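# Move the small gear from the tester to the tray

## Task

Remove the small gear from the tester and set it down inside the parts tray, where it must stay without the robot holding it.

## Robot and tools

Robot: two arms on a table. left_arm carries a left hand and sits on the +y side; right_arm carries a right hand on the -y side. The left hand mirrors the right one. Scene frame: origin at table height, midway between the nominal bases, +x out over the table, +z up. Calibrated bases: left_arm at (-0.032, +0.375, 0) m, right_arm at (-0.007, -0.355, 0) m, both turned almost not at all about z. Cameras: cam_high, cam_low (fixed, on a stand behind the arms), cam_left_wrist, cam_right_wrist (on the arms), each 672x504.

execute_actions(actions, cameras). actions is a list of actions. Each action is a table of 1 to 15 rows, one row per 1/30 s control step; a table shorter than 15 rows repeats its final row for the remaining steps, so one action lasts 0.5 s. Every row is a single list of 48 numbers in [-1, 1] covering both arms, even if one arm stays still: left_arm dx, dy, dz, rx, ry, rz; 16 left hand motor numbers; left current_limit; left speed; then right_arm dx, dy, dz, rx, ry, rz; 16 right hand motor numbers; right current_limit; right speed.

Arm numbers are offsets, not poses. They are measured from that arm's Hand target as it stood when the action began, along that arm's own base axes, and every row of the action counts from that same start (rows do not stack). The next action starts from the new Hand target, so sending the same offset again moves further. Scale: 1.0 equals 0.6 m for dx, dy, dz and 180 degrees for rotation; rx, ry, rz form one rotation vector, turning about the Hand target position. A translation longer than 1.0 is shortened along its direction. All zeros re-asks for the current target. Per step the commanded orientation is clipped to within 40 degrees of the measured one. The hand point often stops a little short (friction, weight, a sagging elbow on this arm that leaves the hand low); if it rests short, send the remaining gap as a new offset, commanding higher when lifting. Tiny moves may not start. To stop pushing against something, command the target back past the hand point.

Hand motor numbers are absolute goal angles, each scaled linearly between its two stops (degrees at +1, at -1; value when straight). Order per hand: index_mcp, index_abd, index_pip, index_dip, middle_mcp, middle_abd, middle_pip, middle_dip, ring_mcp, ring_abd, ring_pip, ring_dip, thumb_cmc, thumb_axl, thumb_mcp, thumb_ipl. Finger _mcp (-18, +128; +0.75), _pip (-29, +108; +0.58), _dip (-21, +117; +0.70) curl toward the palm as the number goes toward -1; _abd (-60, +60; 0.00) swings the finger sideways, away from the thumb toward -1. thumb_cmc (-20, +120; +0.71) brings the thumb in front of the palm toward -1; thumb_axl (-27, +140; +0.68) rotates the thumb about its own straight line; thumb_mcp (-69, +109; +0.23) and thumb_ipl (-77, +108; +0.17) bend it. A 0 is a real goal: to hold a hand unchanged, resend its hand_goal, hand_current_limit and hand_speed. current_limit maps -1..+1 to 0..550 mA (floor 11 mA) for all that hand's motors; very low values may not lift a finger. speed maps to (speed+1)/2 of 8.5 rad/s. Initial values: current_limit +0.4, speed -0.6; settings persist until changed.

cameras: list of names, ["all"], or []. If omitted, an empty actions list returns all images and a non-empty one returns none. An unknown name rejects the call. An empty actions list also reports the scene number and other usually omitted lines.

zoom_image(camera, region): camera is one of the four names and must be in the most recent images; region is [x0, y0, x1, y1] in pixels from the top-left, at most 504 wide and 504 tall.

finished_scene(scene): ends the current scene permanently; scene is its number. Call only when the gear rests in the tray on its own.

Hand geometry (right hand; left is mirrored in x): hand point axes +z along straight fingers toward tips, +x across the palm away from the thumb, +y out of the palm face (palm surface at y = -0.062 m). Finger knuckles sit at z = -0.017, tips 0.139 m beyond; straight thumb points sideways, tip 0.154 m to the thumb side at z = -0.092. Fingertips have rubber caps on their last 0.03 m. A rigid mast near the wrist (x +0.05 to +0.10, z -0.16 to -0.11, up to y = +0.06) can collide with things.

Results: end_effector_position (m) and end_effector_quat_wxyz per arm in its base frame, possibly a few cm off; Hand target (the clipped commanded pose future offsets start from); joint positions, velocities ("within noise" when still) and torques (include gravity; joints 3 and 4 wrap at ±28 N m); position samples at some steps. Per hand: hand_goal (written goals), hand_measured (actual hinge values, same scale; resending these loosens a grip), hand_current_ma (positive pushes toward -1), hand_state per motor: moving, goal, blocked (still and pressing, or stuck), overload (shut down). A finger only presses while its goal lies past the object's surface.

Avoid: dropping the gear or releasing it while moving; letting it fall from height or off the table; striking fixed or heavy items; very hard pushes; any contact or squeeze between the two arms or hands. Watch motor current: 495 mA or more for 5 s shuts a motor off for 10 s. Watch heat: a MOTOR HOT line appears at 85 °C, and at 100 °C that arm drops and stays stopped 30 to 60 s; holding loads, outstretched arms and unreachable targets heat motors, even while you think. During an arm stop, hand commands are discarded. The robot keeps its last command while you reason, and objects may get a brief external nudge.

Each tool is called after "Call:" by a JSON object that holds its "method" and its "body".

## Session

Call:
{"method": "execute_actions", "body": {"actions": []}}

Scene clock: 0.00 s.
left_arm: end_effector_position=(+0.4126, +0.0674, +0.1617) hand_goal=(+0.754, +0.000, +0.576, +0.696, +0.754, +0.000, +0.576, +0.696, +0.754, +0.000, +0.576, +0.696, +0.714, +0.678, +0.226, +0.168) hand_measured=(+0.754, +0.000, +0.576, +0.696, +0.754, +0.000, +0.576, +0.696, +0.754, +0.000, +0.576, +0.696, +0.714, +0.678, +0.226, +0.168) hand_current_ma=(+0, +0, +0, +0, +0, +0, +0, +0, +0, +0, +0, +0, +0, +0, +0, +0) hand_state=(goal, goal, goal, goal, goal, goal, goal, goal, goal, goal, goal, goal, goal, goal, goal, goal) hand_current_limit=0.40 hand_speed=-0.60 end_effector_quat_wxyz=(-0.088, +0.948, +0.293, -0.087) | right_arm: end_effector_position=(+0.4245, +0.5348, +0.1937) hand_goal=(+0.754, +0.000, +0.576, +0.696, +0.754, +0.000, +0.576, +0.696, +0.754, +0.000, +0.576, +0.696, +0.714, +0.678, +0.226, +0.168) hand_measured=(+0.754, +0.000, +0.576, +0.696, +0.754, +0.000, +0.576, +0.696, +0.754, +0.000, +0.576, +0.696, +0.714, +0.678, +0.226, +0.168) hand_current_ma=(+0, +0, +0, +0, +0, +0, +0, +0, +0, +0, +0, +0, +0, +0, +0, +0) hand_state=(goal, goal, goal, goal, goal, goal, goal, goal, goal, goal, goal, goal, goal, goal, goal, goal) hand_current_limit=0.40 hand_speed=-0.60 end_effector_quat_wxyz=(-0.031, +0.042, +0.993, +0.102)
Joint positions: left_arm=[0.262 1.446 1.205 -1.513 -0.17 1.217] | right_arm=[0.804 1.858 1.72 -1.319 -0.181 -0.673]
Joint velocities: within noise
Joint torques (N m): no reading
Heat: left arm: hottest elbow 37 °C; right arm: hottest elbow 37 °C.
Hand target: left_arm +0.4211, +0.0697, +0.1724; -0.088, +0.949, +0.295, -0.073 | right_arm +0.4287, +0.5391, +0.1947; -0.028, +0.041, +0.993, +0.104

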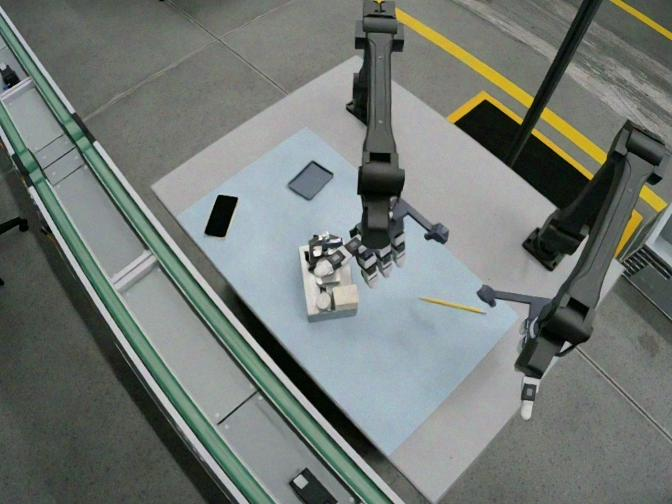

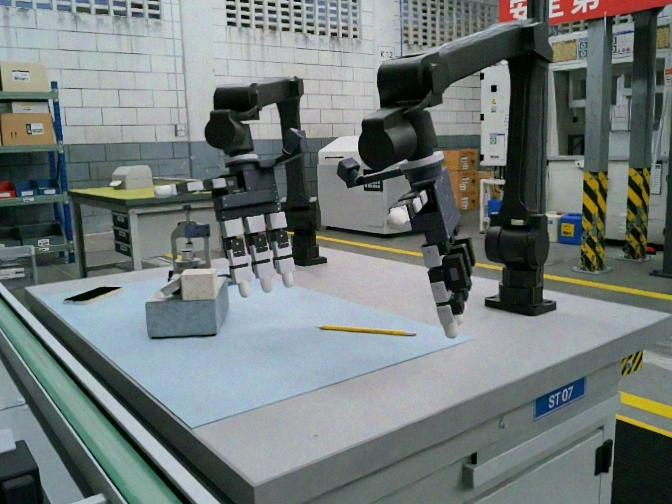

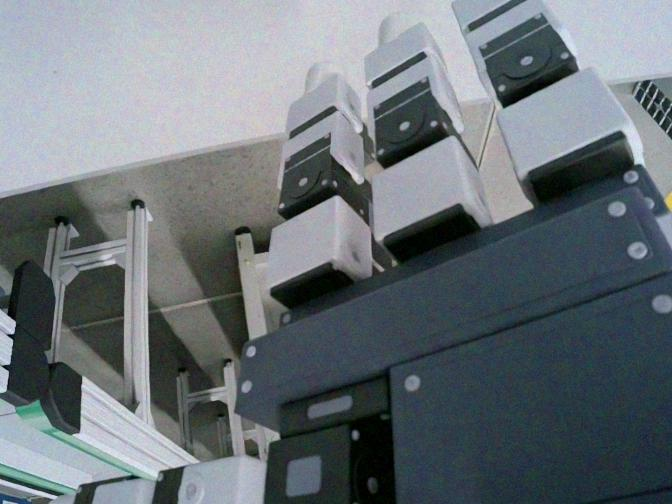

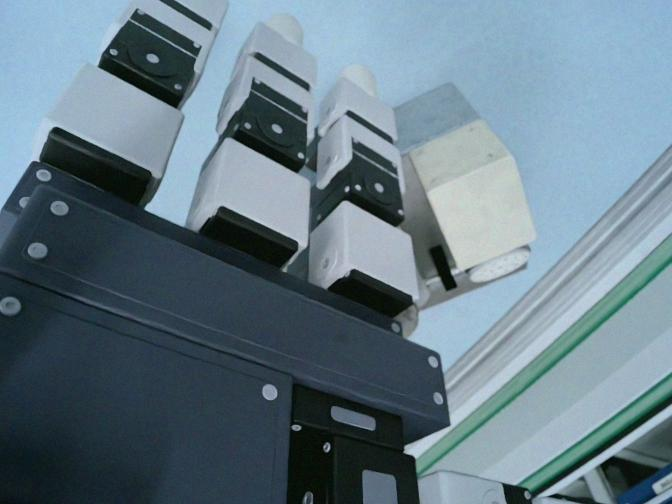

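Call:
{"method": "zoom_image", "body": {"camera": "cam_high", "region": [280, 215, 400, 335]}}

Call:
{"method": "zoom_image", "body": {"camera": "cam_low", "region": [120, 160, 300, 350]}}

Scaled by 4.200 from the camera's 672x504 image, which has a finer 960x720 frame.

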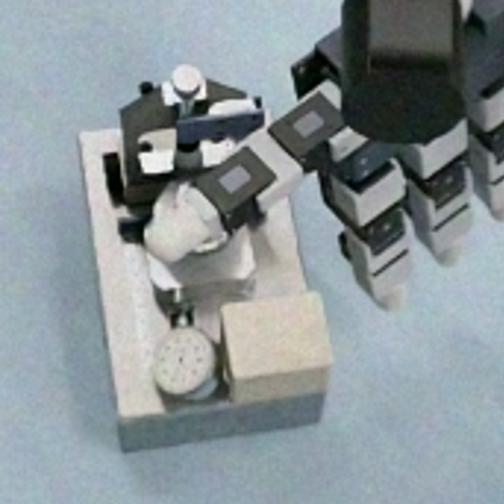

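Scaled by 2.653 from the camera's 672x504 image, which has a finer 960x720 frame.

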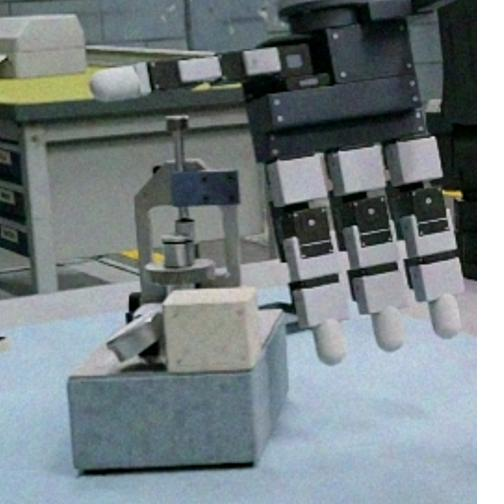

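Call:
{"method": "execute_actions", "body": {"actions": [[[0,0,0.267,0.0181,-0.1391,-0.1173,0.6,0.375,0.679,-0.928,0.9,0,0.58,0.7,0.9,0,0.58,0.7,0.71,0.677,0.226,0.168,0.4,-0.6,0,-0.083,0.267,0,0,0,0.75,0,0.58,0.7,0.75,0,0.58,0.7,-0.3,0,-0.4,-0.5,0.714,0.677,0.226,0.168,0.4,-0.6]],[[-0.03,-0.08,0.17,0.0181,-0.1391,-0.1173,0.6,0.375,0.679,-0.928,0.9,0,0.58,0.7,0.9,0,0.58,0.7,0.71,0.677,0.226,0.168,0.4,-0.6,-0.038,-0.16,0.058,0.1365,-0.0529,-0.0498,0.75,0,0.58,0.7,0.75,0,0.58,0.7,-0.3,0,-0.4,-0.5,0.714,0.677,0.226,0.168,0.4,-0.6]]]}}

Scene clock: 95.90 s.
left_arm: end_effector_position=(+0.3981, +0.0138, +0.4250) hand_goal=(+0.600, +0.376, +0.680, -0.928, +0.900, +0.000, +0.580, +0.700, +0.900, +0.000, +0.580, +0.700, +0.710, +0.678, +0.226, +0.168) hand_measured=(+0.602, +0.370, +0.678, -0.926, +0.896, +0.000, +0.578, +0.698, +0.894, +0.000, +0.576, +0.698, +0.710, +0.678, +0.222, +0.168) hand_current_ma=(+1, -6, -1, +2, -5, +0, -2, -2, -6, +0, -3, -2, +0, +0, -7, +0) hand_state=(goal, goal, goal, goal, goal, goal, goal, goal, goal, goal, goal, goal, goal, goal, goal, goal) hand_current_limit=0.40 hand_speed=-0.60 end_effector_quat_wxyz=(-0.020, +0.930, -0.041, +0.364) | right_arm: end_effector_position=(+0.4010, +0.3895, +0.4003) hand_goal=(+0.750, +0.000, +0.580, +0.700, +0.750, +0.000, +0.580, +0.700, -0.300, +0.000, -0.400, -0.500, +0.714, +0.678, +0.226, +0.168) hand_measured=(+0.754, +0.000, +0.578, +0.698, +0.752, +0.000, +0.578, +0.698, -0.284, +0.000, -0.398, -0.498, +0.718, +0.678, +0.222, +0.168) hand_current_ma=(+2, +0, -1, -2, +2, +0, -1, -1, +25, +0, +1, +1, +3, +0, -3, +0) hand_state=(goal, goal, goal, goal, goal, goal, goal, goal, goal, goal, goal, goal, goal, goal, goal, goal) hand_current_limit=0.40 hand_speed=-0.60 end_effector_quat_wxyz=(+0.056, +0.097, +0.942, +0.316)
Joint positions: left_arm=[0.356 0.997 1.297 -1.155 0.232 1.928] | right_arm=[0.592 1.308 1.401 -1.136 -0.403 -0.664]
Joint torques (N m): left_arm=[0.03 -5.71 11.59 2.54 0.53 0.05] | right_arm=[0.32 -8.35 9.07 2.18 -0.55 0.09]
Heat: left arm: hottest elbow 42 °C; right arm: hottest elbow 42 °C.
Hand target: left_arm +0.4031, +0.0216, +0.4347; -0.028, +0.925, -0.043, +0.377 | right_arm +0.4059, +0.3934, +0.3896; +0.054, +0.102, +0.941, +0.318
Off the commanded pose: left_arm 0.014 m, 2 deg | right_arm 0.012 m, 1 deg.
Step readings (end_effector_position of left_arm | right_arm):
0: (+0.4126, +0.0674, +0.1617) | (+0.4245, +0.5348, +0.1937)
1: (+0.4125, +0.0671, +0.1622) | (+0.4241, +0.5345, +0.1936)
2: (+0.4130, +0.0668, +0.1649) | (+0.4224, +0.5317, +0.1947)
4: (+0.4143, +0.0658, +0.1820) | (+0.4157, +0.5204, +0.2032)
8: (+0.4083, +0.0593, +0.2540) | (+0.4123, +0.5013, +0.2622)
15: (+0.4055, +0.0598, +0.3374) | (+0.4179, +0.4825, +0.3743)
16: (+0.4066, +0.0592, +0.3370) | (+0.4175, +0.4819, +0.3798)
17: (+0.4089, +0.0562, +0.3389) | (+0.4169, +0.4802, +0.3813)
19: (+0.4166, +0.0463, +0.3524) | (+0.4070, +0.4694, +0.3743)
23: (+0.4119, +0.0257, +0.3965) | (+0.3973, +0.4214, +0.3649)
30: (+0.3933, +0.0097, +0.4336) | (+0.3967, +0.3883, +0.4077)

Call:
{"method": "execute_actions", "body": {"actions": [[[-0.035,-0.1,0.1,0.0181,-0.1391,-0.1173,0.6,0.375,0.679,-0.928,0.9,0,0.58,0.7,0.9,0,0.58,0.7,0.71,0.677,0.226,0.168,0.4,-0.6,-0.038,-0.194,0.025,0.1365,-0.0529,-0.0498,0.75,0,0.58,0.7,0.75,0,0.58,0.7,-0.3,0,-0.4,-0.5,0.714,0.677,0.226,0.168,0.4,-0.6]],[[-0.035,-0.1,0,0.0181,-0.1391,-0.1173,0.6,0.375,0.679,-0.928,0.9,0,0.58,0.7,0.9,0,0.58,0.7,0.71,0.677,0.226,0.168,0.4,-0.6,-0.038,-0.194,0.025,0.1365,-0.0529,-0.0498,0.75,0,0.58,0.7,0.75,0,0.58,0.7,-0.3,0,-0.4,-0.5,0.714,0.677,0.226,0.168,0.4,-0.6]]], "cameras": ["all"]}}

Call:
{"method": "zoom_image", "body": {"camera": "cam_high", "region": [280, 215, 370, 325]}}

Scene clock: 102.10 s.
left_arm: end_effector_position=(+0.3575, -0.0939, +0.5028) hand_goal=(+0.600, +0.376, +0.680, -0.928, +0.900, +0.000, +0.580, +0.700, +0.900, +0.000, +0.580, +0.700, +0.710, +0.678, +0.226, +0.168) hand_measured=(+0.598, +0.370, +0.678, -0.926, +0.896, -0.002, +0.578, +0.698, +0.896, -0.002, +0.578, +0.698, +0.708, +0.678, +0.224, +0.168) hand_current_ma=(-2, -6, -1, +2, -3, -2, -2, -2, -3, -2, -2, -2, -1, +0, -3, +0) hand_state=(goal, goal, goal, goal, goal, goal, goal, goal, goal, goal, goal, goal, goal, goal, goal, goal) hand_current_limit=0.40 hand_speed=-0.60 end_effector_quat_wxyz=(+0.028, +0.604, -0.365, +0.708) | right_arm: end_effector_position=(+0.3562, +0.1590, +0.4280) hand_goal=(+0.750, +0.000, +0.580, +0.700, +0.750, +0.000, +0.580, +0.700, -0.300, +0.000, -0.400, -0.500, +0.714, +0.678, +0.226, +0.168) hand_measured=(+0.760, +0.000, +0.580, +0.698, +0.758, +0.000, +0.580, +0.698, -0.294, +0.000, -0.400, -0.498, +0.722, +0.678, +0.224, +0.168) hand_current_ma=(+11, +0, +0, -1, +9, +0, +0, -1, +5, +0, +0, +1, +9, +0, -2, +0) hand_state=(goal, goal, goal, goal, goal, goal, goal, goal, goal, goal, goal, goal, goal, goal, goal, goal) hand_current_limit=0.40 hand_speed=-0.60 end_effector_quat_wxyz=(+0.201, +0.195, +0.694, +0.663)
Joint positions: left_arm=[0.276 0.839 1.011 -0.166 0.859 2.071] | right_arm=[0.089 0.776 0.538 0.173 -0.913 -0.072]
Joint torques (N m): left_arm=[-2.67 -3.37 9.4 2.7 0.25 -0.17] | right_arm=[0.44 -1.67 9.06 2.66 0.02 0.05]
Heat: left arm: hottest elbow 43 °C; right arm: hottest elbow 42 °C.
Hand target: left_arm +0.3610, -0.0983, +0.4948; +0.040, +0.604, -0.367, +0.707 | right_arm +0.3602, +0.1606, +0.4196; +0.203, +0.203, +0.677, +0.677
Off the commanded pose: left_arm 0.010 m, 1 deg | right_arm 0.010 m, 3 deg.
Step readings (end_effector_position of left_arm | right_arm):
0: (+0.3980, +0.0138, +0.4250) | (+0.4010, +0.3895, +0.4003)
1: (+0.3983, +0.0127, +0.4261) | (+0.4006, +0.3897, +0.3997)
2: (+0.3993, +0.0081, +0.4308) | (+0.3993, +0.3881, +0.4007)
4: (+0.4001, -0.0051, +0.4460) | (+0.3881, +0.3722, +0.3937)
8: (+0.3852, -0.0257, +0.4790) | (+0.3780, +0.3119, +0.3864)
15: (+0.3737, -0.0373, +0.5081) | (+0.3720, +0.2800, +0.4184)
16: (+0.3738, -0.0383, +0.5075) | (+0.3722, +0.2794, +0.4185)
17: (+0.3731, -0.0426, +0.5074) | (+0.3706, +0.2761, +0.4191)
19: (+0.3683, -0.0570, +0.5008) | (+0.3632, +0.2564, +0.4148)
23: (+0.3578, -0.0842, +0.4844) | (+0.3573, +0.1990, +0.4103)
30: (+0.3563, -0.0941, +0.4985) | (+0.3518, +0.1691, +0.4257)

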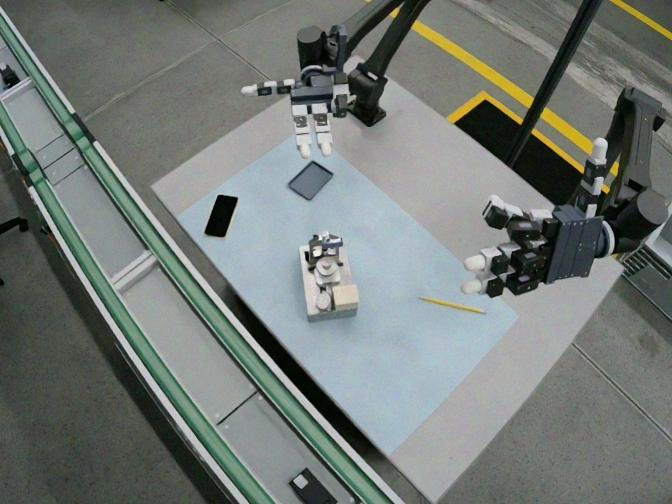

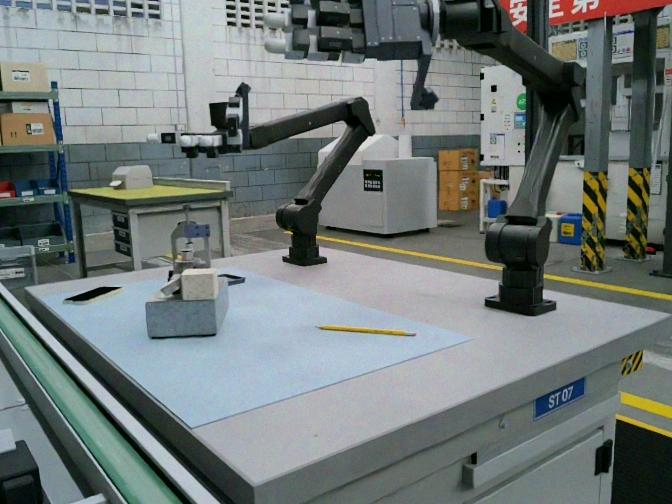

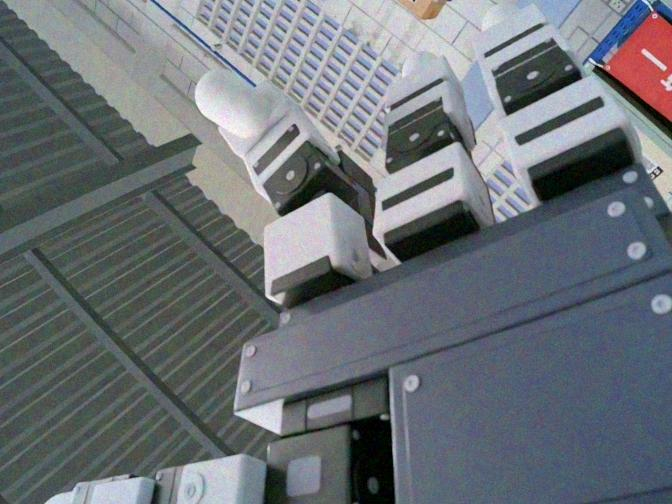

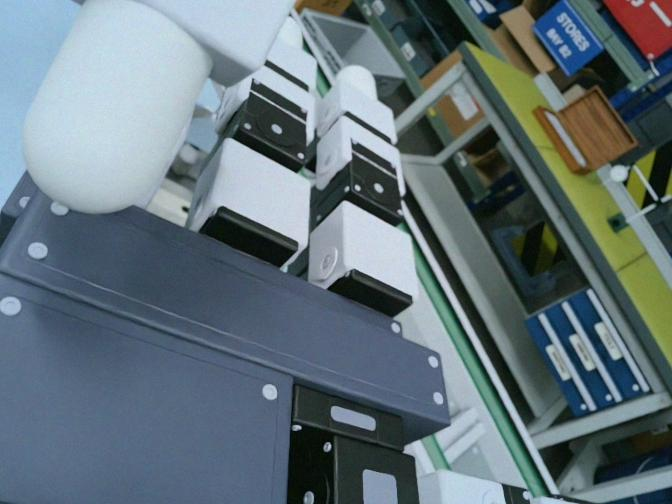

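Scaled by 4.582 from the camera's 672x504 image, which has a finer 960x720 frame.

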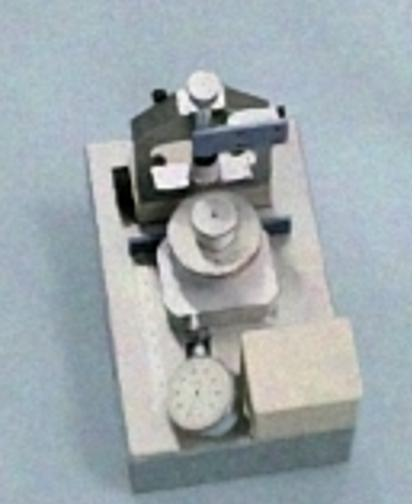

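Call:
{"method": "zoom_image", "body": {"camera": "cam_high", "region": [295, 225, 355, 275]}}

Call:
{"method": "zoom_image", "body": {"camera": "cam_high", "region": [295, 270, 365, 325]}}

Call:
{"method": "zoom_image", "body": {"camera": "cam_high", "region": [280, 150, 345, 205]}}

Scaled by 8.400 from the camera's 672x504 image, which has a finer 960x720 frame.

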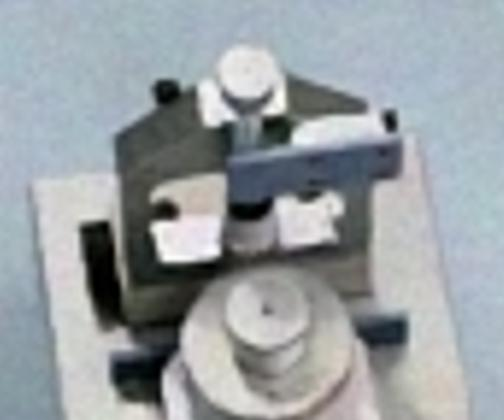

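Scaled by 7.200 from the camera's 672x504 image, which has a finer 960x720 frame.

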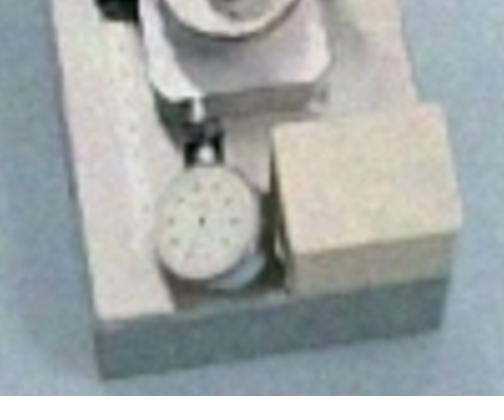

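Scaled by 7.754 from the camera's 672x504 image, which has a finer 960x720 frame.

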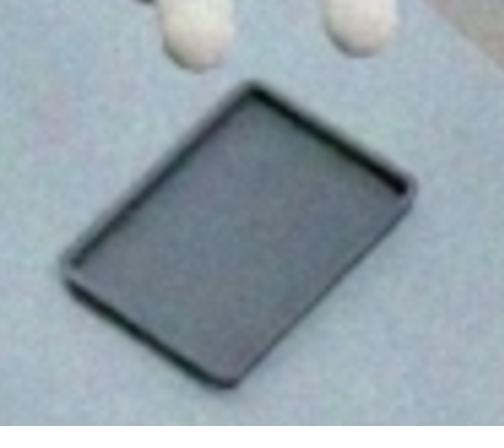

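Call:
{"method": "execute_actions", "body": {"actions": [[[0,0,0,0,0,0,0.6,0.375,0.679,-0.928,0.9,0,0.58,0.7,0.9,0,0.58,0.7,0.71,0.677,0.226,0.168,0.4,-0.6,0.0,0.02,-0.16,0,0,0,0.75,0,0.58,0.7,0.75,0,0.58,0.7,-0.3,0,-0.4,-0.5,0.714,0.677,0.226,0.168,0.4,-0.6]],[[0,0,0,0,0,0,0.6,0.375,0.679,-0.928,0.9,0,0.58,0.7,0.9,0,0.58,0.7,0.71,0.677,0.226,0.168,0.4,-0.6,0.02,0.035,-0.17,0,0,0,0.75,0,0.58,0.7,0.75,0,0.58,0.7,-0.3,0,-0.4,-0.5,0.714,0.677,0.226,0.168,0.4,-0.6]]], "cameras": ["all"]}}

Call:
{"method": "zoom_image", "body": {"camera": "cam_right_wrist", "region": [100, 0, 400, 240]}}

Scene clock: 191.67 s.
left_arm: end_effector_position=(+0.3582, -0.0938, +0.5000) hand_goal=(+0.600, +0.376, +0.680, -0.928, +0.900, +0.000, +0.580, +0.700, +0.900, +0.000, +0.580, +0.700, +0.710, +0.678, +0.226, +0.168) hand_measured=(+0.598, +0.370, +0.678, -0.926, +0.896, -0.002, +0.578, +0.698, +0.896, -0.002, +0.578, +0.698, +0.708, +0.678, +0.224, +0.168) hand_current_ma=(-2, -6, -1, +2, -3, -2, -2, -2, -3, -2, -2, -2, -1, +0, -3, +0) hand_state=(goal, goal, goal, goal, goal, goal, goal, goal, goal, goal, goal, goal, goal, goal, goal, goal) hand_current_limit=0.40 hand_speed=-0.60 end_effector_quat_wxyz=(+0.028, +0.604, -0.365, +0.708) | right_arm: end_effector_position=(+0.3672, +0.1878, +0.2167) hand_goal=(+0.750, +0.000, +0.580, +0.700, +0.750, +0.000, +0.580, +0.700, -0.300, +0.000, -0.400, -0.500, +0.714, +0.678, +0.226, +0.168) hand_measured=(+0.762, +0.000, +0.580, +0.698, +0.760, +0.000, +0.580, +0.698, -0.298, +0.000, -0.400, -0.498, +0.724, +0.678, +0.224, +0.168) hand_current_ma=(+15, +0, +0, -1, +12, +0, +0, -1, +2, +0, +0, +1, +11, +0, -1, +0) hand_state=(goal, goal, goal, goal, goal, goal, goal, goal, goal, goal, goal, goal, goal, goal, goal, goal) hand_current_limit=0.40 hand_speed=-0.60 end_effector_quat_wxyz=(+0.198, +0.212, +0.689, +0.664)
Joint positions: left_arm=[0.276 0.839 1.004 -0.158 0.86 2.071] | right_arm=[0.214 1.542 0.242 1.244 -0.767 -0.029]
Joint torques (N m): left_arm=[-2.43 -3.02 9.8 2.71 0.28 -0.22] | right_arm=[1.26 -5.36 5.93 2.8 0.04 0.08]
Heat: left arm: hottest elbow 43 °C; right arm: hottest elbow 42 °C.
Hand target: left_arm +0.3611, -0.0983, +0.4949; +0.040, +0.604, -0.367, +0.707 | right_arm +0.3724, +0.1935, +0.2217; +0.203, +0.203, +0.677, +0.677
Off the commanded pose: left_arm 0.007 m, 1 deg | right_arm 0.009 m, 2 deg.
Step readings (end_effector_position of left_arm | right_arm):
0: (+0.3575, -0.0939, +0.5028) | (+0.3563, +0.1590, +0.4280)
1: (+0.3575, -0.0939, +0.5026) | (+0.3565, +0.1586, +0.4272)
2: (+0.3576, -0.0939, +0.5025) | (+0.3560, +0.1580, +0.4251)
4: (+0.3578, -0.0939, +0.5013) | (+0.3546, +0.1580, +0.4067)
8: (+0.3581, -0.0938, +0.4997) | (+0.3551, +0.1649, +0.3440)
15: (+0.3582, -0.0938, +0.4999) | (+0.3624, +0.1691, +0.3193)
16: (+0.3582, -0.0938, +0.5000) | (+0.3625, +0.1687, +0.3211)
17: (+0.3582, -0.0938, +0.5000) | (+0.3622, +0.1688, +0.3213)
19: (+0.3582, -0.0938, +0.5000) | (+0.3630, +0.1719, +0.3069)
23: (+0.3582, -0.0938, +0.5000) | (+0.3667, +0.1813, +0.2431)
30: (+0.3582, -0.0938, +0.5000) | (+0.3694, +0.1882, +0.2106)

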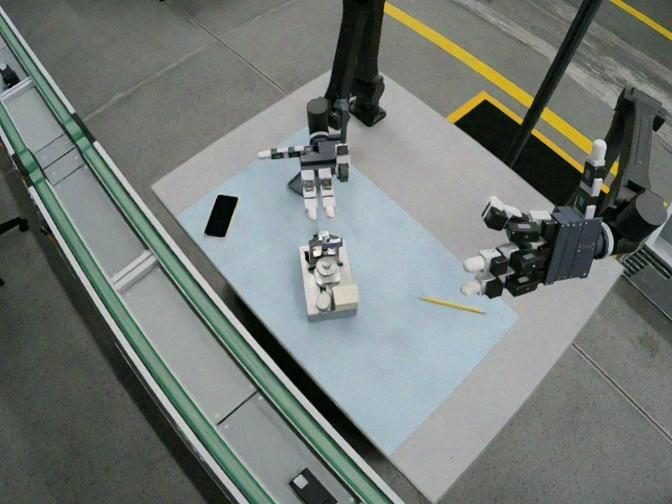

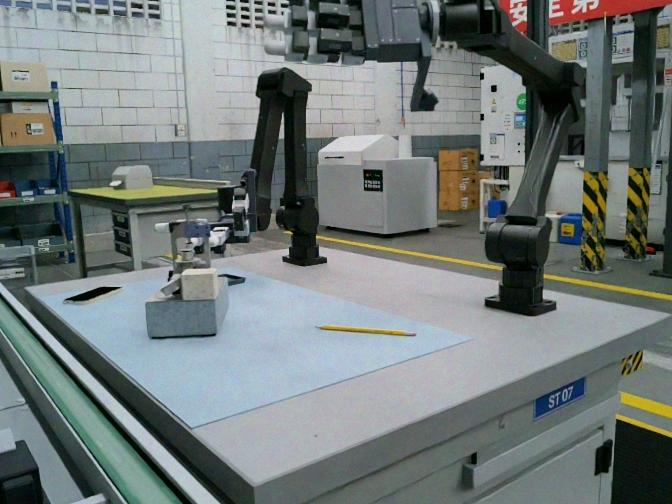

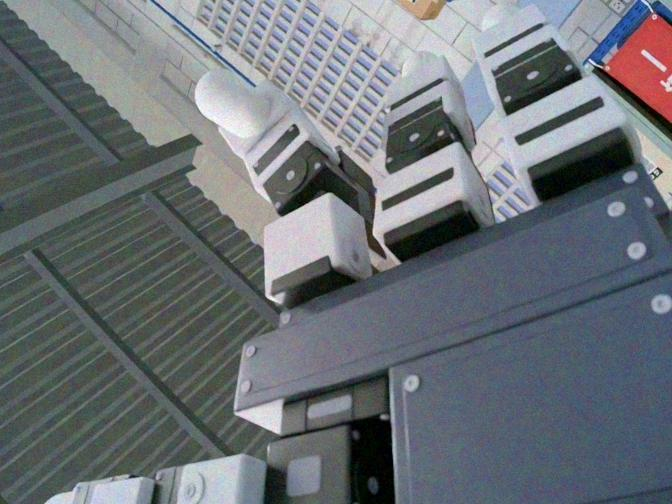

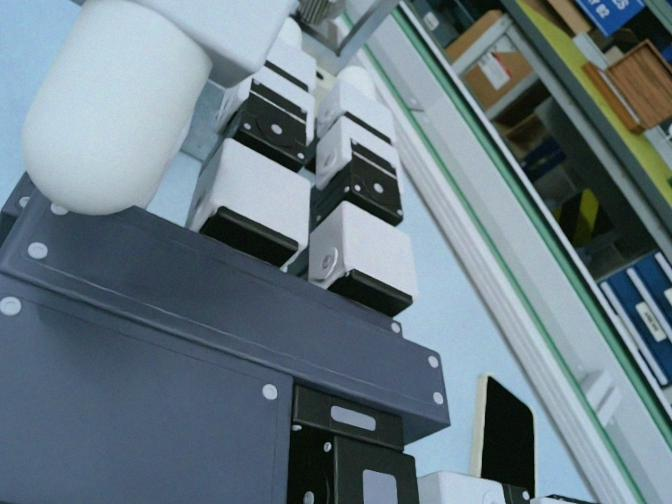

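Scaled by 1.680 from the camera's 672x504 image, which has a finer 960x720 frame.

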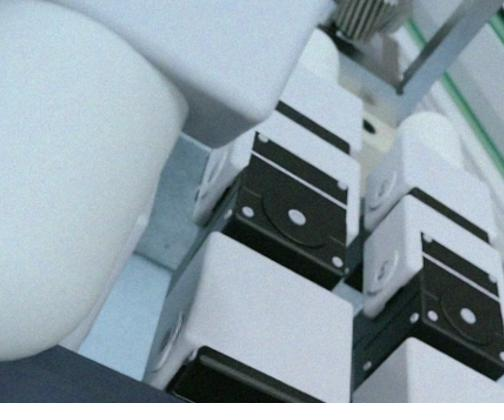

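Call:
{"method": "execute_actions", "body": {"actions": [[[0,0,0,0,0,0,0.6,0.375,0.679,-0.928,0.9,0,0.58,0.7,0.9,0,0.58,0.7,0.71,0.677,0.226,0.168,0.4,-0.6,0.047,0.049,-0.025,0,0,0.111,0.75,0.35,0.58,0.7,0.75,0.5,0.58,0.7,-0.3,0,-0.4,-0.5,0.714,0.677,0.226,0.168,0.4,-0.6]]], "cameras": ["cam_high","cam_low","cam_right_wrist"]}}

Call:
{"method": "zoom_image", "body": {"camera": "cam_right_wrist", "region": [200, 0, 450, 200]}}

Call:
{"method": "zoom_image", "body": {"camera": "cam_high", "region": [290, 205, 360, 265]}}

Call:
{"method": "zoom_image", "body": {"camera": "cam_low", "region": [150, 190, 250, 280]}}

Scene clock: 250.77 s.
left_arm: end_effector_position=(+0.3582, -0.0938, +0.5000) hand_goal=(+0.600, +0.376, +0.680, -0.928, +0.900, +0.000, +0.580, +0.700, +0.900, +0.000, +0.580, +0.700, +0.710, +0.678, +0.226, +0.168) hand_measured=(+0.598, +0.370, +0.678, -0.926, +0.896, -0.002, +0.578, +0.698, +0.896, -0.002, +0.578, +0.698, +0.708, +0.678, +0.224, +0.168) hand_current_ma=(-2, -6, -1, +2, -3, -2, -2, -2, -3, -2, -2, -2, -1, +0, -3, +0) hand_state=(goal, goal, goal, goal, goal, goal, goal, goal, goal, goal, goal, goal, goal, goal, goal, goal) hand_current_limit=0.40 hand_speed=-0.60 end_effector_quat_wxyz=(+0.028, +0.604, -0.365, +0.708) | right_arm: end_effector_position=(+0.3917, +0.2237, +0.2042) hand_goal=(+0.750, +0.350, +0.580, +0.700, +0.750, +0.500, +0.580, +0.700, -0.300, +0.000, -0.400, -0.500, +0.714, +0.678, +0.226, +0.168) hand_measured=(+0.762, +0.348, +0.580, +0.698, +0.760, +0.494, +0.580, +0.698, -0.298, +0.000, -0.400, -0.498, +0.724, +0.678, +0.226, +0.168) hand_current_ma=(+15, -1, +0, -1, +12, -6, +0, -1, +2, +0, +0, +1, +11, +0, +0, +0) hand_state=(goal, goal, goal, goal, goal, goal, goal, goal, goal, goal, goal, goal, goal, goal, goal, goal) hand_current_limit=0.40 hand_speed=-0.60 end_effector_quat_wxyz=(+0.076, +0.088, +0.706, +0.698)
Joint positions: left_arm=[0.276 0.839 1.004 -0.158 0.86 2.071] | right_arm=[0.18 1.745 0.453 1.26 -1.158 -0.015]
Joint torques (N m): left_arm=[-2.14 -3.14 9.81 2.74 0.27 -0.2] | right_arm=[-0.32 -7.77 6.37 2.47 -0.19 0.02]
Heat: left arm: hottest elbow 42 °C; right arm: hottest elbow 39 °C.
Hand target: left_arm +0.3611, -0.0983, +0.4949; +0.040, +0.604, -0.367, +0.707 | right_arm +0.4005, +0.2229, +0.2067; +0.083, +0.083, +0.702, +0.702
Off the commanded pose: left_arm 0.007 m, 1 deg | right_arm 0.009 m, 1 deg.
Step readings (end_effector_position of left_arm | right_arm):
0: (+0.3582, -0.0938, +0.5000) | (+0.3672, +0.1878, +0.2167)
1: (+0.3582, -0.0938, +0.5000) | (+0.3664, +0.1888, +0.2167)
2: (+0.3582, -0.0938, +0.5000) | (+0.3617, +0.1953, +0.2170)
4: (+0.3582, -0.0938, +0.5000) | (+0.3574, +0.2089, +0.2148)
8: (+0.3582, -0.0938, +0.5000) | (+0.3782, +0.2212, +0.2043)
15: (+0.3582, -0.0938, +0.5000) | (+0.3918, +0.2237, +0.2026)
Images, in order (width x height): cam_high 672x504, cam_low 672x504, cam_right_wrist 672x504.

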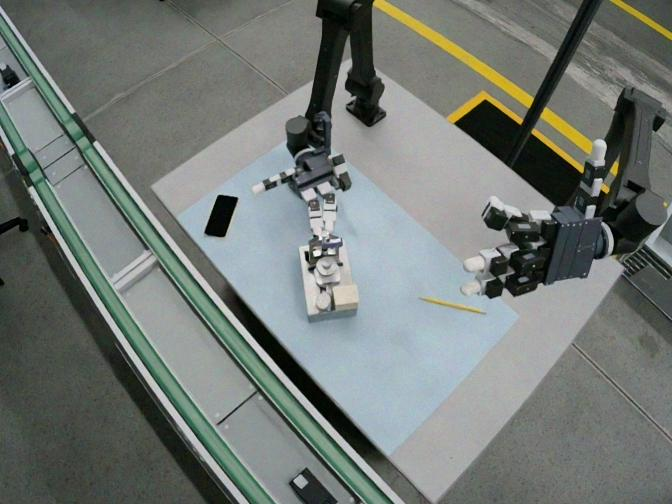

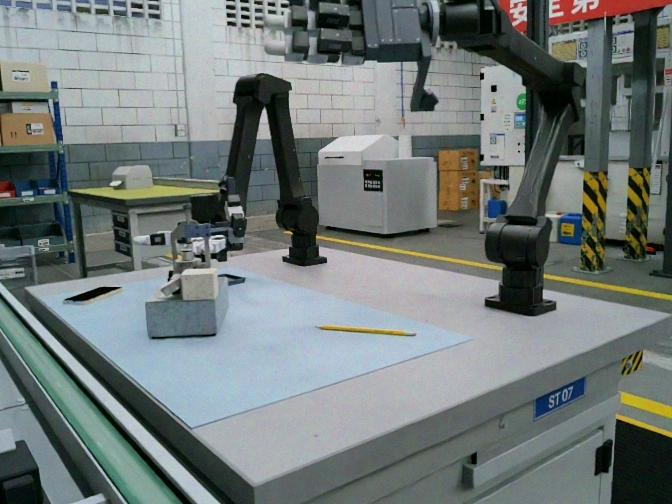

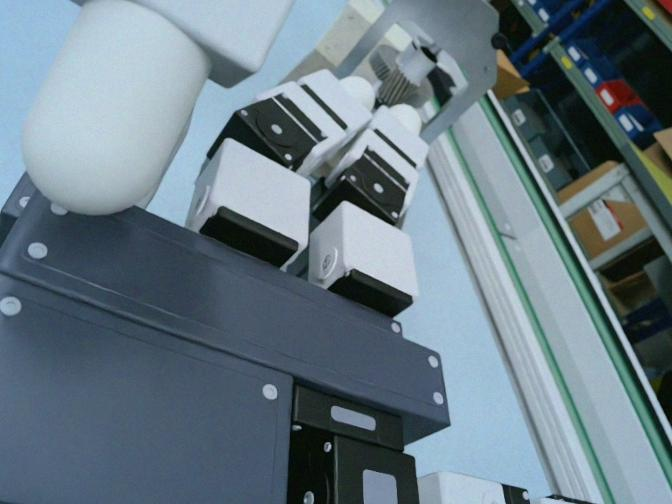

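Scaled by 2.016 from the camera's 672x504 image, which has a finer 960x720 frame.

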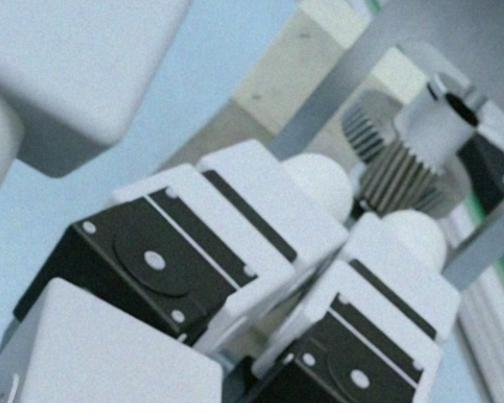

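Scaled by 7.200 from the camera's 672x504 image, which has a finer 960x720 frame.

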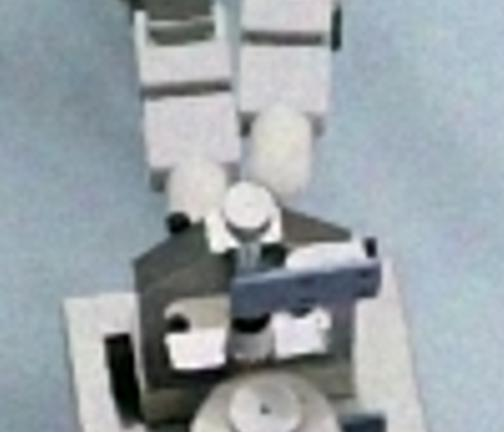

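Scaled by 5.040 from the camera's 672x504 image, which has a finer 960x720 frame.

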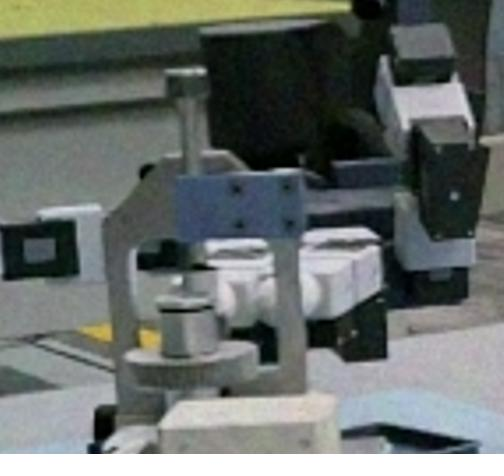

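Call:
{"method": "execute_actions", "body": {"actions": [[[0,0,0,0,0,0,0.6,0.375,0.679,-0.928,0.9,0,0.58,0.7,0.9,0,0.58,0.7,0.71,0.677,0.226,0.168,0.4,-0.6,0.031,0.038,0,0,0,0,0.75,0.35,0.58,0.7,0.75,0.5,0.58,0.7,-0.3,0,-0.4,-0.5,0.714,0.677,0.226,0.168,0.4,-0.6]]], "cameras": ["cam_high","cam_low","cam_right_wrist"]}}

Call:
{"method": "zoom_image", "body": {"camera": "cam_right_wrist", "region": [280, 0, 480, 160]}}

Call:
{"method": "zoom_image", "body": {"camera": "cam_high", "region": [290, 205, 360, 265]}}

Call:
{"method": "zoom_image", "body": {"camera": "cam_low", "region": [150, 200, 230, 275]}}

Scene clock: 262.63 s.
left_arm: end_effector_position=(+0.3582, -0.0938, +0.5000) hand_goal=(+0.600, +0.376, +0.680, -0.928, +0.900, +0.000, +0.580, +0.700, +0.900, +0.000, +0.580, +0.700, +0.710, +0.678, +0.226, +0.168) hand_measured=(+0.598, +0.370, +0.678, -0.926, +0.896, -0.002, +0.578, +0.698, +0.896, -0.002, +0.578, +0.698, +0.708, +0.678, +0.224, +0.168) hand_current_ma=(-2, -6, -1, +2, -3, -2, -2, -2, -3, -2, -2, -2, -1, +0, -3, +0) hand_state=(goal, goal, goal, goal, goal, goal, goal, goal, goal, goal, goal, goal, goal, goal, goal, goal) hand_current_limit=0.40 hand_speed=-0.60 end_effector_quat_wxyz=(+0.028, +0.604, -0.365, +0.708) | right_arm: end_effector_position=(+0.4108, +0.2390, +0.2089) hand_goal=(+0.750, +0.350, +0.580, +0.700, +0.750, +0.500, +0.580, +0.700, -0.300, +0.000, -0.400, -0.500, +0.714, +0.678, +0.226, +0.168) hand_measured=(+0.762, +0.348, +0.580, +0.698, +0.760, +0.494, +0.580, +0.698, -0.298, +0.000, -0.400, -0.498, +0.724, +0.678, +0.226, +0.168) hand_current_ma=(+15, +0, +0, -1, +12, -5, +0, -1, +2, +0, +0, +1, +11, +0, +0, +0) hand_state=(goal, goal, goal, goal, goal, goal, goal, goal, goal, goal, goal, goal, goal, goal, goal, goal) hand_current_limit=0.40 hand_speed=-0.60 end_effector_quat_wxyz=(+0.089, +0.082, +0.702, +0.701)
Joint positions: left_arm=[0.276 0.839 1.004 -0.158 0.86 2.071] | right_arm=[0.216 1.774 0.514 1.26 -1.112 -0.01]
Joint torques (N m): left_arm=[-2.55 -3.14 9.78 2.77 0.27 -0.21] | right_arm=[1.08 -8.23 6.74 1.5 0.1 0.04]
Heat: left arm: hottest elbow 42 °C; right arm: hottest elbow 39 °C.
Hand target: left_arm +0.3611, -0.0983, +0.4949; +0.040, +0.604, -0.367, +0.707 | right_arm +0.4191, +0.2457, +0.2066; +0.083, +0.083, +0.702, +0.702
Off the commanded pose: left_arm 0.007 m, 1 deg | right_arm 0.011 m, 1 deg.
Step readings (end_effector_position of left_arm | right_arm):
0: (+0.3582, -0.0938, +0.5000) | (+0.3917, +0.2237, +0.2042)
1: (+0.3582, -0.0938, +0.5000) | (+0.3919, +0.2237, +0.2043)
2: (+0.3582, -0.0938, +0.5000) | (+0.3933, +0.2237, +0.2042)
4: (+0.3582, -0.0938, +0.5000) | (+0.3998, +0.2256, +0.2050)
8: (+0.3582, -0.0938, +0.5000) | (+0.4099, +0.2347, +0.2085)
15: (+0.3582, -0.0938, +0.5000) | (+0.4106, +0.2390, +0.2093)
Images, in order (width x height): cam_high 672x504, cam_low 672x504, cam_right_wrist 672x504.

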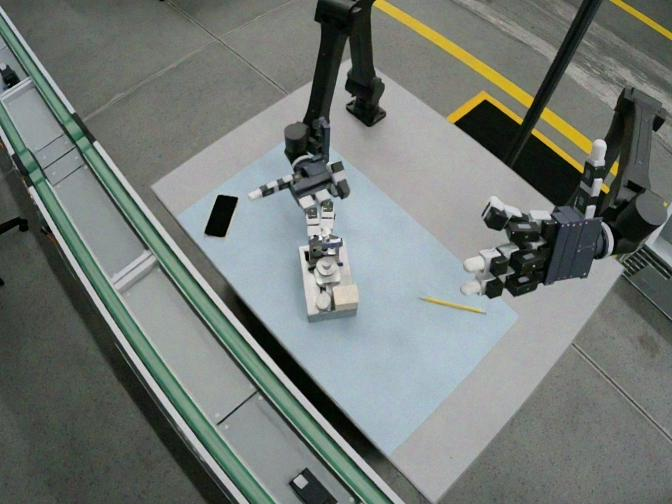

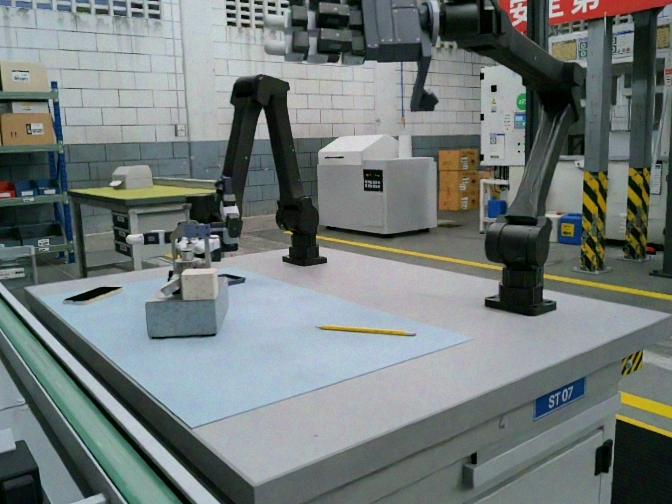

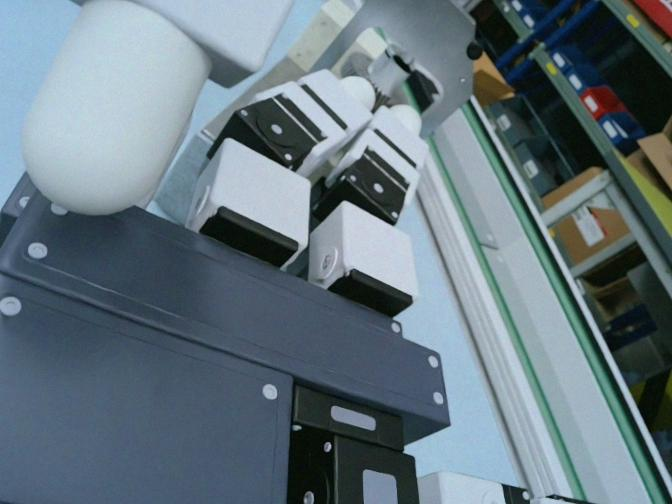

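Scaled by 2.520 from the camera's 672x504 image, which has a finer 960x720 frame.

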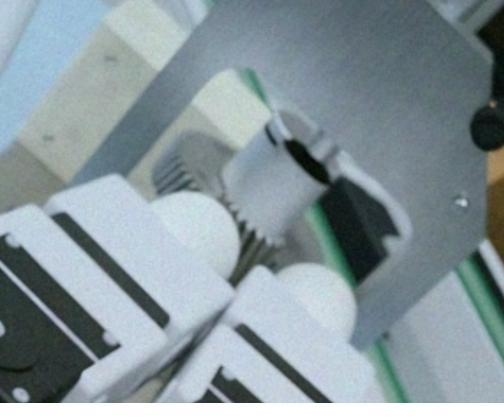

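Scaled by 7.200 from the camera's 672x504 image, which has a finer 960x720 frame.

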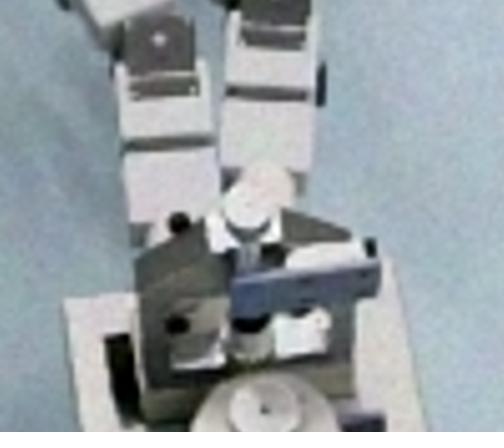

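Scaled by 6.300 from the camera's 672x504 image, which has a finer 960x720 frame.

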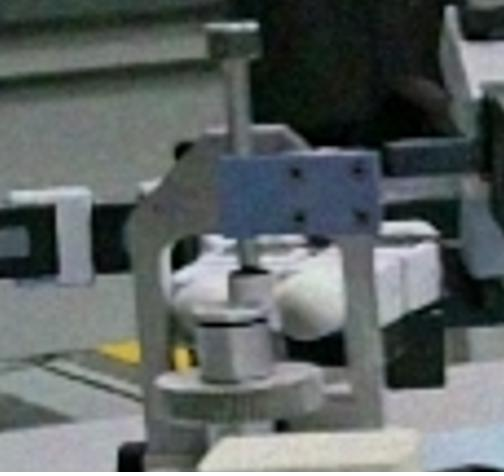

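Call:
{"method": "execute_actions", "body": {"actions": [[[0,0,0,0,0,0,0.6,0.375,0.679,-0.928,0.9,0,0.58,0.7,0.9,0,0.58,0.7,0.71,0.677,0.226,0.168,0.4,-0.6,-0.0097,0.0064,0.0183,0,0,0,0.78,0.33,0.58,0.7,0.78,0.5,0.58,0.7,-0.3,0,-0.4,-0.5,0.714,0.677,0.226,0.168,0.4,-0.6]]], "cameras": ["cam_high","cam_low","cam_right_wrist"]}}

Call:
{"method": "zoom_image", "body": {"camera": "cam_right_wrist", "region": [330, 20, 450, 140]}}

Call:
{"method": "zoom_image", "body": {"camera": "cam_low", "region": [160, 225, 220, 275]}}

Scene clock: 318.63 s.
left_arm: end_effector_position=(+0.3582, -0.0938, +0.5000) hand_goal=(+0.600, +0.376, +0.680, -0.928, +0.900, +0.000, +0.580, +0.700, +0.900, +0.000, +0.580, +0.700, +0.710, +0.678, +0.226, +0.168) hand_measured=(+0.598, +0.370, +0.678, -0.926, +0.896, -0.002, +0.578, +0.698, +0.896, -0.002, +0.578, +0.698, +0.708, +0.678, +0.224, +0.168) hand_current_ma=(-2, -6, -1, +2, -3, -2, -2, -2, -3, -2, -2, -2, -1, +0, -3, +0) hand_state=(goal, goal, goal, goal, goal, goal, goal, goal, goal, goal, goal, goal, goal, goal, goal, goal) hand_current_limit=0.40 hand_speed=-0.60 end_effector_quat_wxyz=(+0.028, +0.604, -0.365, +0.708) | right_arm: end_effector_position=(+0.4101, +0.2438, +0.2149) hand_goal=(+0.780, +0.330, +0.580, +0.700, +0.780, +0.500, +0.580, +0.700, -0.300, +0.000, -0.400, -0.500, +0.714, +0.678, +0.226, +0.168) hand_measured=(+0.786, +0.342, +0.580, +0.698, +0.786, +0.490, +0.580, +0.698, -0.298, +0.000, -0.400, -0.498, +0.724, +0.678, +0.226, +0.168) hand_current_ma=(+8, +12, +0, -1, +7, -9, +0, -1, +2, +0, +0, +1, +11, +0, +0, +0) hand_state=(goal, goal, goal, goal, goal, goal, goal, goal, goal, goal, goal, goal, goal, goal, goal, goal) hand_current_limit=0.40 hand_speed=-0.60 end_effector_quat_wxyz=(+0.088, +0.084, +0.702, +0.701)
Joint positions: left_arm=[0.276 0.839 1.004 -0.158 0.86 2.071] | right_arm=[0.23 1.75 0.514 1.233 -1.098 -0.008]
Joint torques (N m): left_arm=[-2.2 -3.14 9.84 2.71 0.26 -0.21] | right_arm=[1.08 -9.99 5.85 1.13 0.1 0.02]
Heat: left arm: hottest elbow 42 °C; right arm: hottest elbow 39 °C.
Hand target: left_arm +0.3611, -0.0983, +0.4949; +0.040, +0.604, -0.367, +0.707 | right_arm +0.4131, +0.2497, +0.2176; +0.083, +0.083, +0.702, +0.702
Off the commanded pose: left_arm 0.007 m, 1 deg | right_arm 0.007 m, 1 deg.
Step readings (end_effector_position of left_arm | right_arm):
0: (+0.3582, -0.0938, +0.5000) | (+0.4108, +0.2390, +0.2089)
1: (+0.3582, -0.0938, +0.5000) | (+0.4107, +0.2392, +0.2089)
2: (+0.3582, -0.0938, +0.5000) | (+0.4111, +0.2392, +0.2089)
4: (+0.3582, -0.0938, +0.5000) | (+0.4115, +0.2401, +0.2085)
8: (+0.3582, -0.0938, +0.5000) | (+0.4107, +0.2430, +0.2114)
15: (+0.3582, -0.0938, +0.5000) | (+0.4100, +0.2437, +0.2152)
Images, in order (width x height): cam_high 672x504, cam_low 672x504, cam_right_wrist 672x504.

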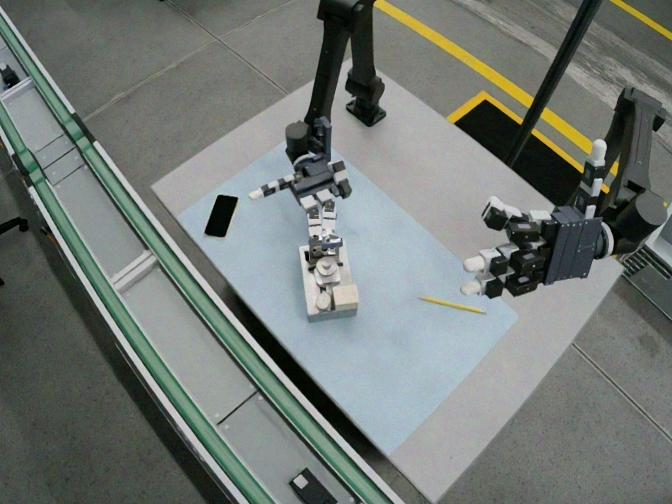

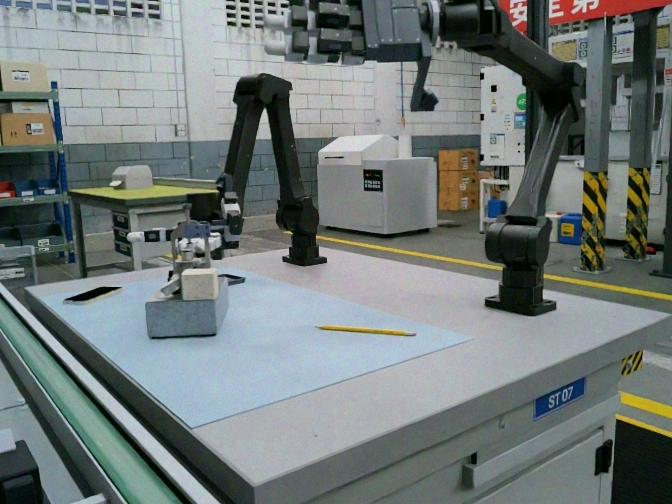

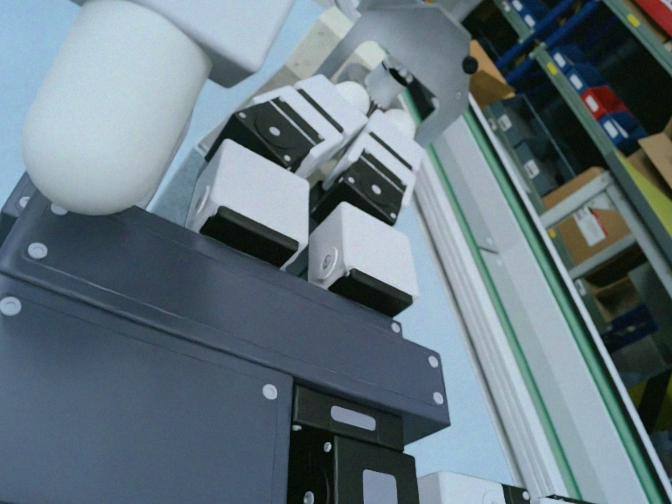

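Scaled by 4.200 from the camera's 672x504 image, which has a finer 960x720 frame.

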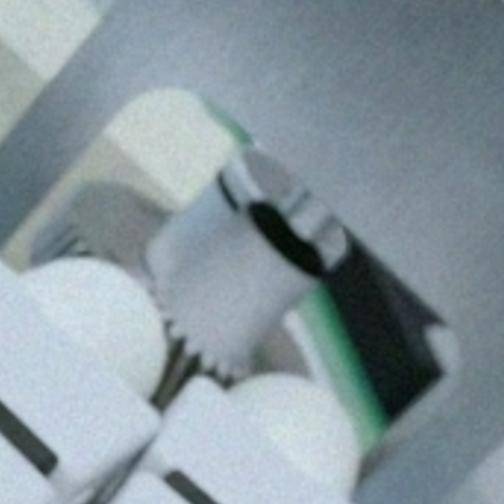

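Scaled by 8.400 from the camera's 672x504 image, which has a finer 960x720 frame.

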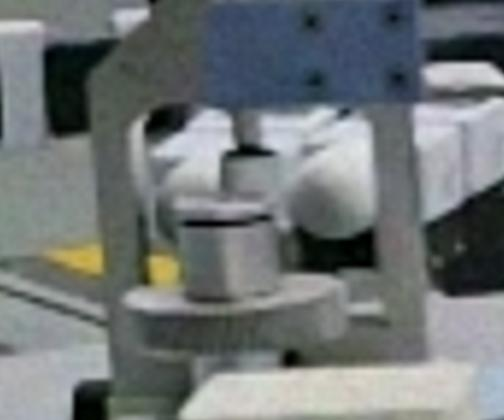

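Call:
{"method": "zoom_image", "body": {"camera": "cam_high", "region": [300, 215, 350, 265]}}

Call:
{"method": "zoom_image", "body": {"camera": "cam_right_wrist", "region": [200, 0, 480, 220]}}

Scaled by 10.080 from the camera's 672x504 image, which has a finer 960x720 frame.

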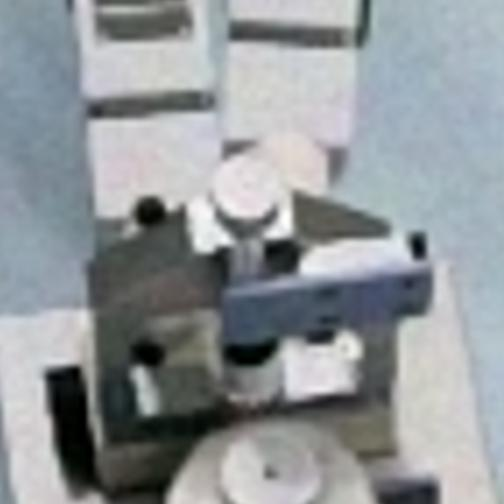

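Scaled by 1.800 from the camera's 672x504 image, which has a finer 960x720 frame.

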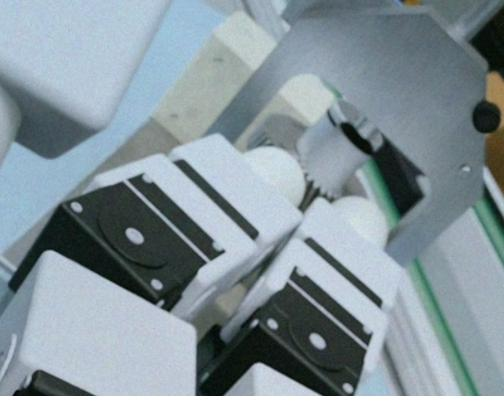

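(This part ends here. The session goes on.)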